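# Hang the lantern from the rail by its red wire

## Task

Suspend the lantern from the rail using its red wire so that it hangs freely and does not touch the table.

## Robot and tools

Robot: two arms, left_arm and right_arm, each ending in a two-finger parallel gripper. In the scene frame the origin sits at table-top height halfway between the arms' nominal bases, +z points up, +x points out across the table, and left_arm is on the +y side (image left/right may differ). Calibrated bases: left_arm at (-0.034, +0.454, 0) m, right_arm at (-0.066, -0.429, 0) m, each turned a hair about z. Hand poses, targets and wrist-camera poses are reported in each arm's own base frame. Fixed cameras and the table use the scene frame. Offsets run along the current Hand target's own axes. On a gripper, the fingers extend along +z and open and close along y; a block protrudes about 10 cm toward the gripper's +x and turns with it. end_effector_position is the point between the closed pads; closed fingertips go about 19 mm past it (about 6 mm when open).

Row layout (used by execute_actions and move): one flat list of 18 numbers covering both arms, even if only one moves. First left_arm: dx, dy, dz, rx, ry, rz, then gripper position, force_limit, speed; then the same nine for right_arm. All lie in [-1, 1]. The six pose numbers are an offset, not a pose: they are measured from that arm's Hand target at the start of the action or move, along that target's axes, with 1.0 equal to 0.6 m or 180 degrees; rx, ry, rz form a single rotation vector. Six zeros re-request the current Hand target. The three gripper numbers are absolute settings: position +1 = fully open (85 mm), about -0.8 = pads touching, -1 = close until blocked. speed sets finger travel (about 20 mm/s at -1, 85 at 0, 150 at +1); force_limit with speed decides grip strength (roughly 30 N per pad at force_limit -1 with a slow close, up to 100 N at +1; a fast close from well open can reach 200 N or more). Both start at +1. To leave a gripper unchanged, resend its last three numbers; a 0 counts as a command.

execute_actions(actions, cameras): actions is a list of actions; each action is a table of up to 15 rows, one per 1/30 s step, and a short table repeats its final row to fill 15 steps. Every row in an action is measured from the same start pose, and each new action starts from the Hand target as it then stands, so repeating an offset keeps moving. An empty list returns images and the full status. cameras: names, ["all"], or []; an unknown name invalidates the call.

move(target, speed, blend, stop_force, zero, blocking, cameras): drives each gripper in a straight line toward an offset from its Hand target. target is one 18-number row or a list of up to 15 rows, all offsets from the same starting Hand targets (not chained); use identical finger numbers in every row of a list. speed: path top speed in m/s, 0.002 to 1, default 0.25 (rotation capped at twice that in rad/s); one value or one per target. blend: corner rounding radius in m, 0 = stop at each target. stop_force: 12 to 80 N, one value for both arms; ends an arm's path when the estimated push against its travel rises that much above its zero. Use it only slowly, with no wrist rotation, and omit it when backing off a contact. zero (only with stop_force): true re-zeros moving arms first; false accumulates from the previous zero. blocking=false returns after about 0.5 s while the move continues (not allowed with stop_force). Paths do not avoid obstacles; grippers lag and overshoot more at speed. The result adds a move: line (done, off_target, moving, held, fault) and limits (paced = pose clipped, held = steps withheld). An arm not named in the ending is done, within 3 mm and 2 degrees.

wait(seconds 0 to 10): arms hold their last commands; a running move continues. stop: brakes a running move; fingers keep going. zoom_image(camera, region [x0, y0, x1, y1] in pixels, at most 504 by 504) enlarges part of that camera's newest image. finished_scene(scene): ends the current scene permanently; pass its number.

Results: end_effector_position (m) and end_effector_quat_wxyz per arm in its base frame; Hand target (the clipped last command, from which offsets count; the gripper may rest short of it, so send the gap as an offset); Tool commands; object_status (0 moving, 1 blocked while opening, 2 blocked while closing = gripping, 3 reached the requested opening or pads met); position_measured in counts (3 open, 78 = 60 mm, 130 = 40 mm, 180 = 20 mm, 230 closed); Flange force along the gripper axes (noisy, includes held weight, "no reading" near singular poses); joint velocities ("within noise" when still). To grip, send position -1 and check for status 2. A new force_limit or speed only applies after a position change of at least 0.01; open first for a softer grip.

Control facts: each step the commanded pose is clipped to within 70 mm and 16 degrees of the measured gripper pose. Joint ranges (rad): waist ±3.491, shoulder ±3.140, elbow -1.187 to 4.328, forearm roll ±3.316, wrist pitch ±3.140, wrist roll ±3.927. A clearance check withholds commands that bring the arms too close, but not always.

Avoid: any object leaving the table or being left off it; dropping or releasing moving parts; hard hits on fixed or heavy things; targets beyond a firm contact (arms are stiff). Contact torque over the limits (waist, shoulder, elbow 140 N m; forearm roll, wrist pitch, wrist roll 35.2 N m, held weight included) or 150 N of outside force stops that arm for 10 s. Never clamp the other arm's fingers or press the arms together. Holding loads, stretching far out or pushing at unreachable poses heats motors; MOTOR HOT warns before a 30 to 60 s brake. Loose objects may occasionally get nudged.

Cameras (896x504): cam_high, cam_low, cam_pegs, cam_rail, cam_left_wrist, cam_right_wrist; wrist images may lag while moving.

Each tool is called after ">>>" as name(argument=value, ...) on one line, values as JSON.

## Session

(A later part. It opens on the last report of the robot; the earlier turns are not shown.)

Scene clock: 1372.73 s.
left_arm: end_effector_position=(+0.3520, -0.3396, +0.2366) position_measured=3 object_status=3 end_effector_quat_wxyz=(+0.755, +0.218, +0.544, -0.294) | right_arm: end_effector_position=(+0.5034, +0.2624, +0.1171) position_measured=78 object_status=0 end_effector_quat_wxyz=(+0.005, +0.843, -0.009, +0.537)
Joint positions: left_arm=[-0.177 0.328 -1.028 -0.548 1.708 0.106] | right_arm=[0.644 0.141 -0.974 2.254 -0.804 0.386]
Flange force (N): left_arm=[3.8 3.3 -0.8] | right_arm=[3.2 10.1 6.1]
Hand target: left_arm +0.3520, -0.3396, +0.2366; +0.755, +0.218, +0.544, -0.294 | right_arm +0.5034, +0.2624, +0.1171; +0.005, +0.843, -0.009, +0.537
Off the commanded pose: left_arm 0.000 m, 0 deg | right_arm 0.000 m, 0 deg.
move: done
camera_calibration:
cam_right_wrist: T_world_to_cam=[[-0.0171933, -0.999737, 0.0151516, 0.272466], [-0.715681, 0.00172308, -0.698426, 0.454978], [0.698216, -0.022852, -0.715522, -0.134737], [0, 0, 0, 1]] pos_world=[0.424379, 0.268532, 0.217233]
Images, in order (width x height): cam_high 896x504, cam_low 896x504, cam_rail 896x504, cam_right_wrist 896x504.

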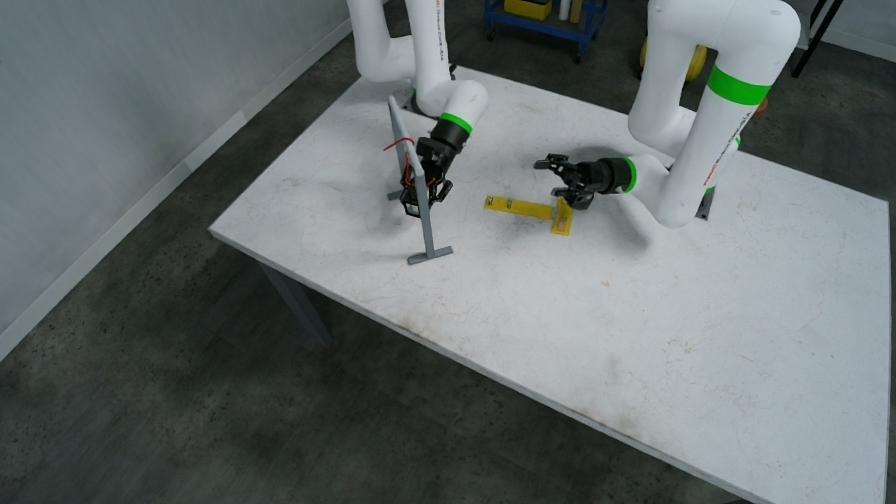

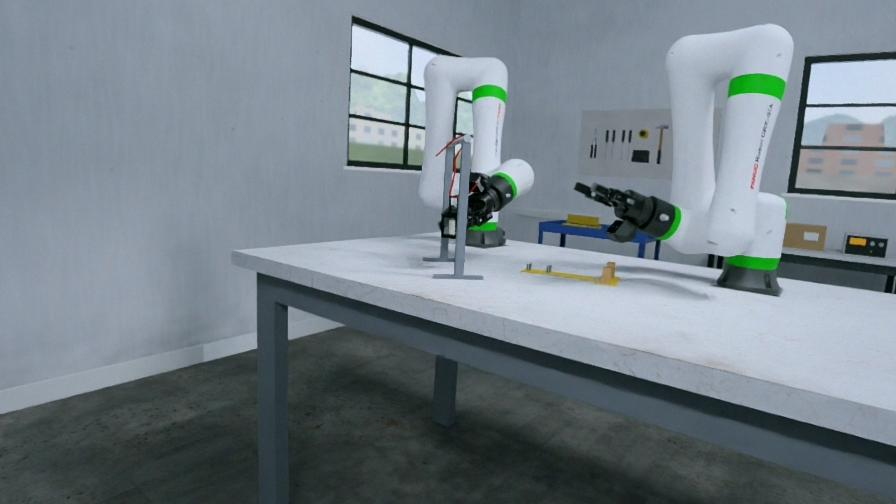

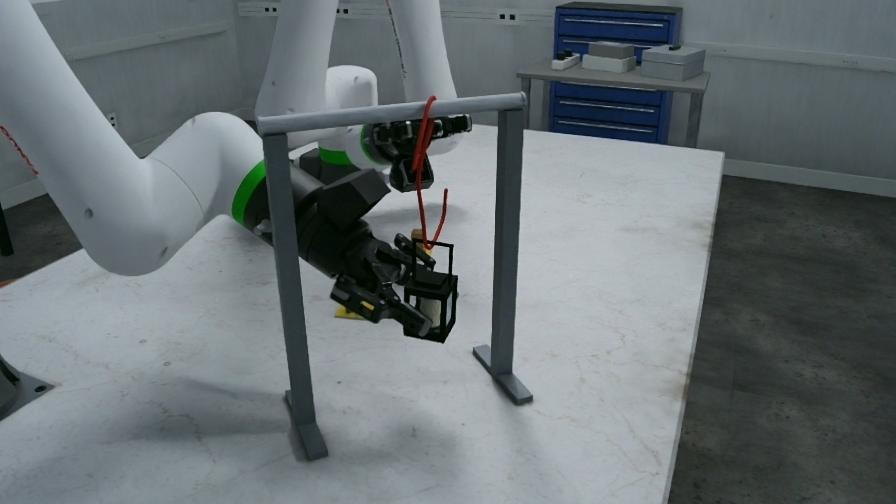

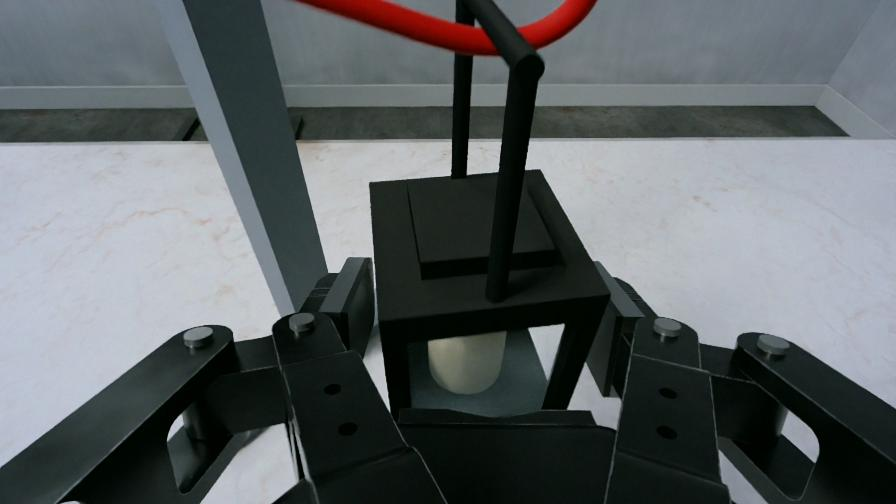

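>>> move(target=[[0,0,0,0,0,0,1,-0.5,0,0,0.0035,0,0,0,0,0.46,-1,-1],[0,0,0,0,0,0,1,-0.5,0,0,0.0035,-0.1,0,0,0,0.46,-1,-1]], speed=0.04, cameras=["cam_high","cam_low","cam_rail","cam_right_wrist"])

>>> zoom_image(camera="cam_rail", region=[370, 80, 530, 350])

Scene clock: 1380.33 s.
left_arm: end_effector_position=(+0.3520, -0.3396, +0.2366) position_measured=3 object_status=3 end_effector_quat_wxyz=(+0.755, +0.218, +0.544, -0.294) | right_arm: end_effector_position=(+0.4490, +0.2614, +0.1424) position_measured=71 object_status=3 end_effector_quat_wxyz=(+0.005, +0.843, -0.009, +0.537)
Joint positions: left_arm=[-0.177 0.328 -1.028 -0.548 1.708 0.106] | right_arm=[0.842 -0.001 -1.071 2 -0.858 0.502]
Flange force (N): left_arm=[4.0 3.3 -0.4] | right_arm=[3.0 8.9 9.6]
Hand target: left_arm +0.3520, -0.3396, +0.2366; +0.755, +0.218, +0.544, -0.294 | right_arm +0.4490, +0.2614, +0.1425; +0.005, +0.843, -0.009, +0.537
Off the commanded pose: left_arm 0.000 m, 0 deg | right_arm 0.000 m, 0 deg.
move: done
camera_calibration:
cam_right_wrist: T_world_to_cam=[[-0.017264, -0.999735, 0.0152244, 0.270154], [-0.715632, 0.00172122, -0.698476, 0.433781], [0.698264, -0.0229536, -0.715472, -0.078605], [0, 0, 0, 1]] pos_world=[0.369979, 0.267531, 0.242633]
Images, in order (width x height): cam_high 896x504, cam_low 896x504, cam_rail 896x504, cam_right_wrist 896x504.

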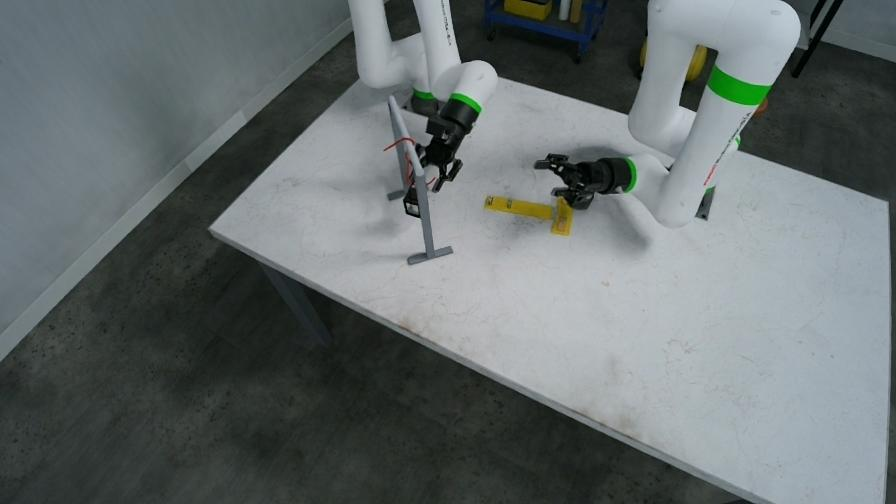

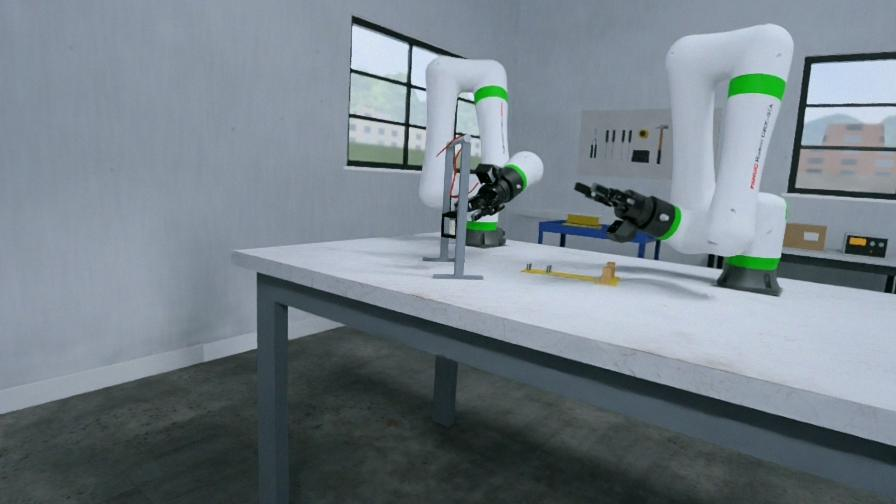

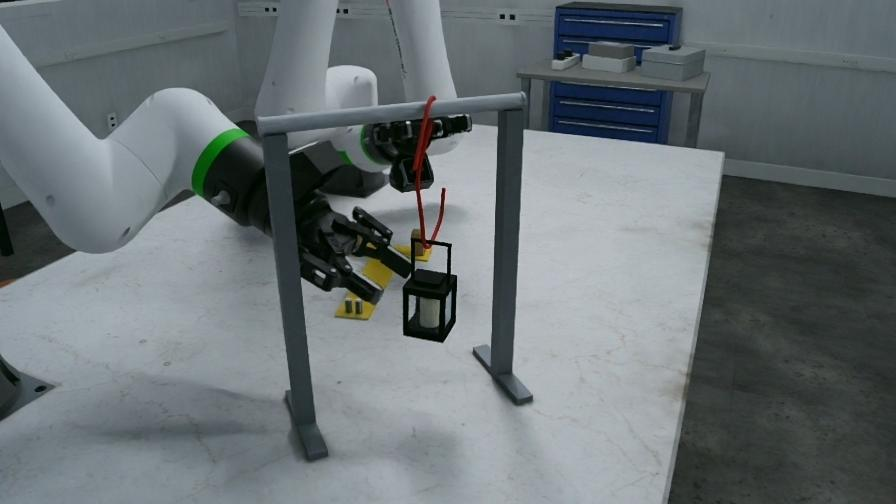

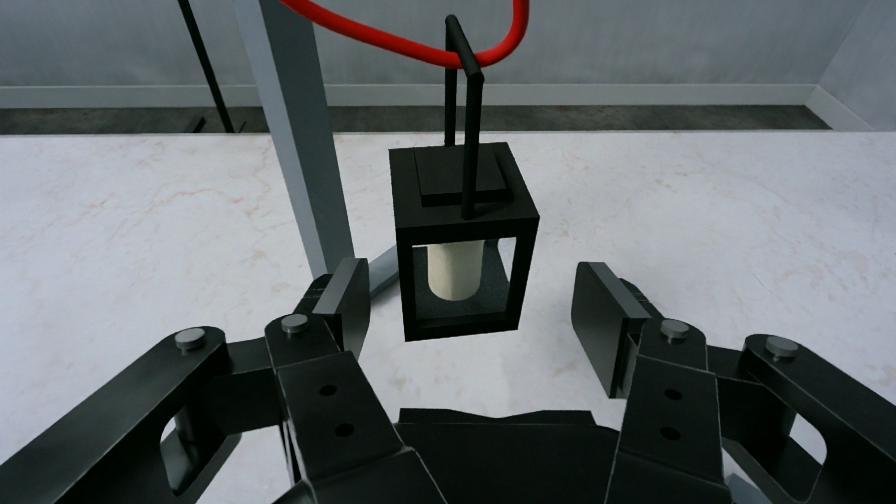

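Scaled by 1.867.

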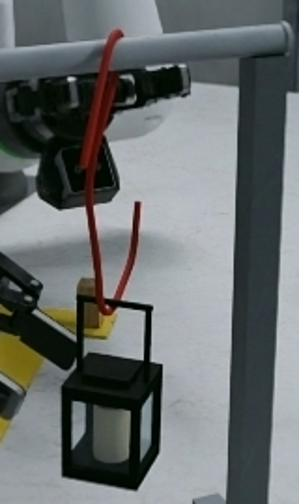

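>>> wait(seconds=1, cameras=["cam_rail"])

>>> finished_scene(scene=1)

Scene clock: 1383.40 s.
left_arm: end_effector_position=(+0.3520, -0.3396, +0.2366) position_measured=3 object_status=3 end_effector_quat_wxyz=(+0.755, +0.218, +0.544, -0.294) | right_arm: end_effector_position=(+0.4490, +0.2614, +0.1425) position_measured=71 object_status=3 end_effector_quat_wxyz=(+0.005, +0.843, -0.009, +0.537)
Joint positions: left_arm=[-0.177 0.328 -1.028 -0.548 1.708 0.106] | right_arm=[0.842 -0.001 -1.071 2 -0.858 0.502]
Flange force (N): left_arm=[2.1 3.3 -0.3] | right_arm=[3.5 9.9 10.0]
Hand target: left_arm +0.3520, -0.3396, +0.2366; +0.755, +0.218, +0.544, -0.294 | right_arm +0.4490, +0.2614, +0.1425; +0.005, +0.843, -0.009, +0.537
Tool commands: left_gripper/position=+1.0 left_gripper/force_limit=-0.5 left_gripper/speed=+0.0 right_gripper/position=+0.46 right_gripper/force_limit=-1.0 right_gripper/speed=-1.0
Off the commanded pose: left_arm 0.000 m, 0 deg | right_arm 0.000 m, 0 deg.
wait: 1.00 s; at rest from the start
Images, in order (width x height): cam_rail 896x504.

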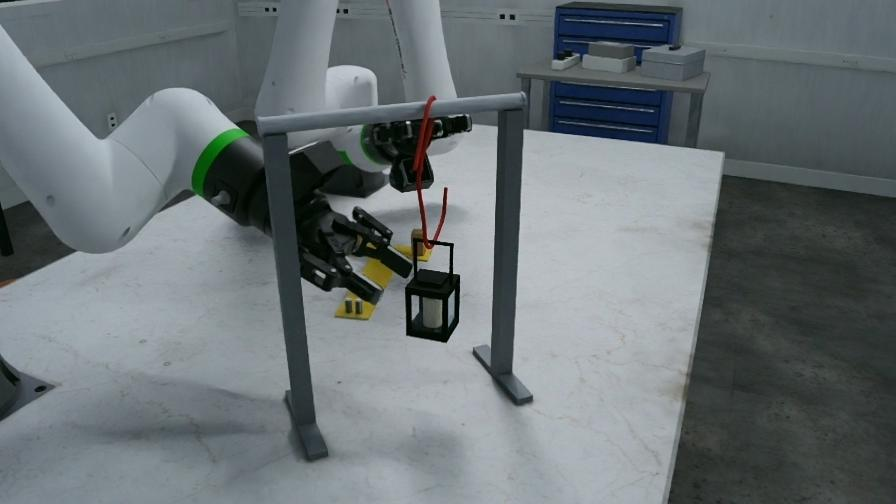

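The scene is finished: the task was done.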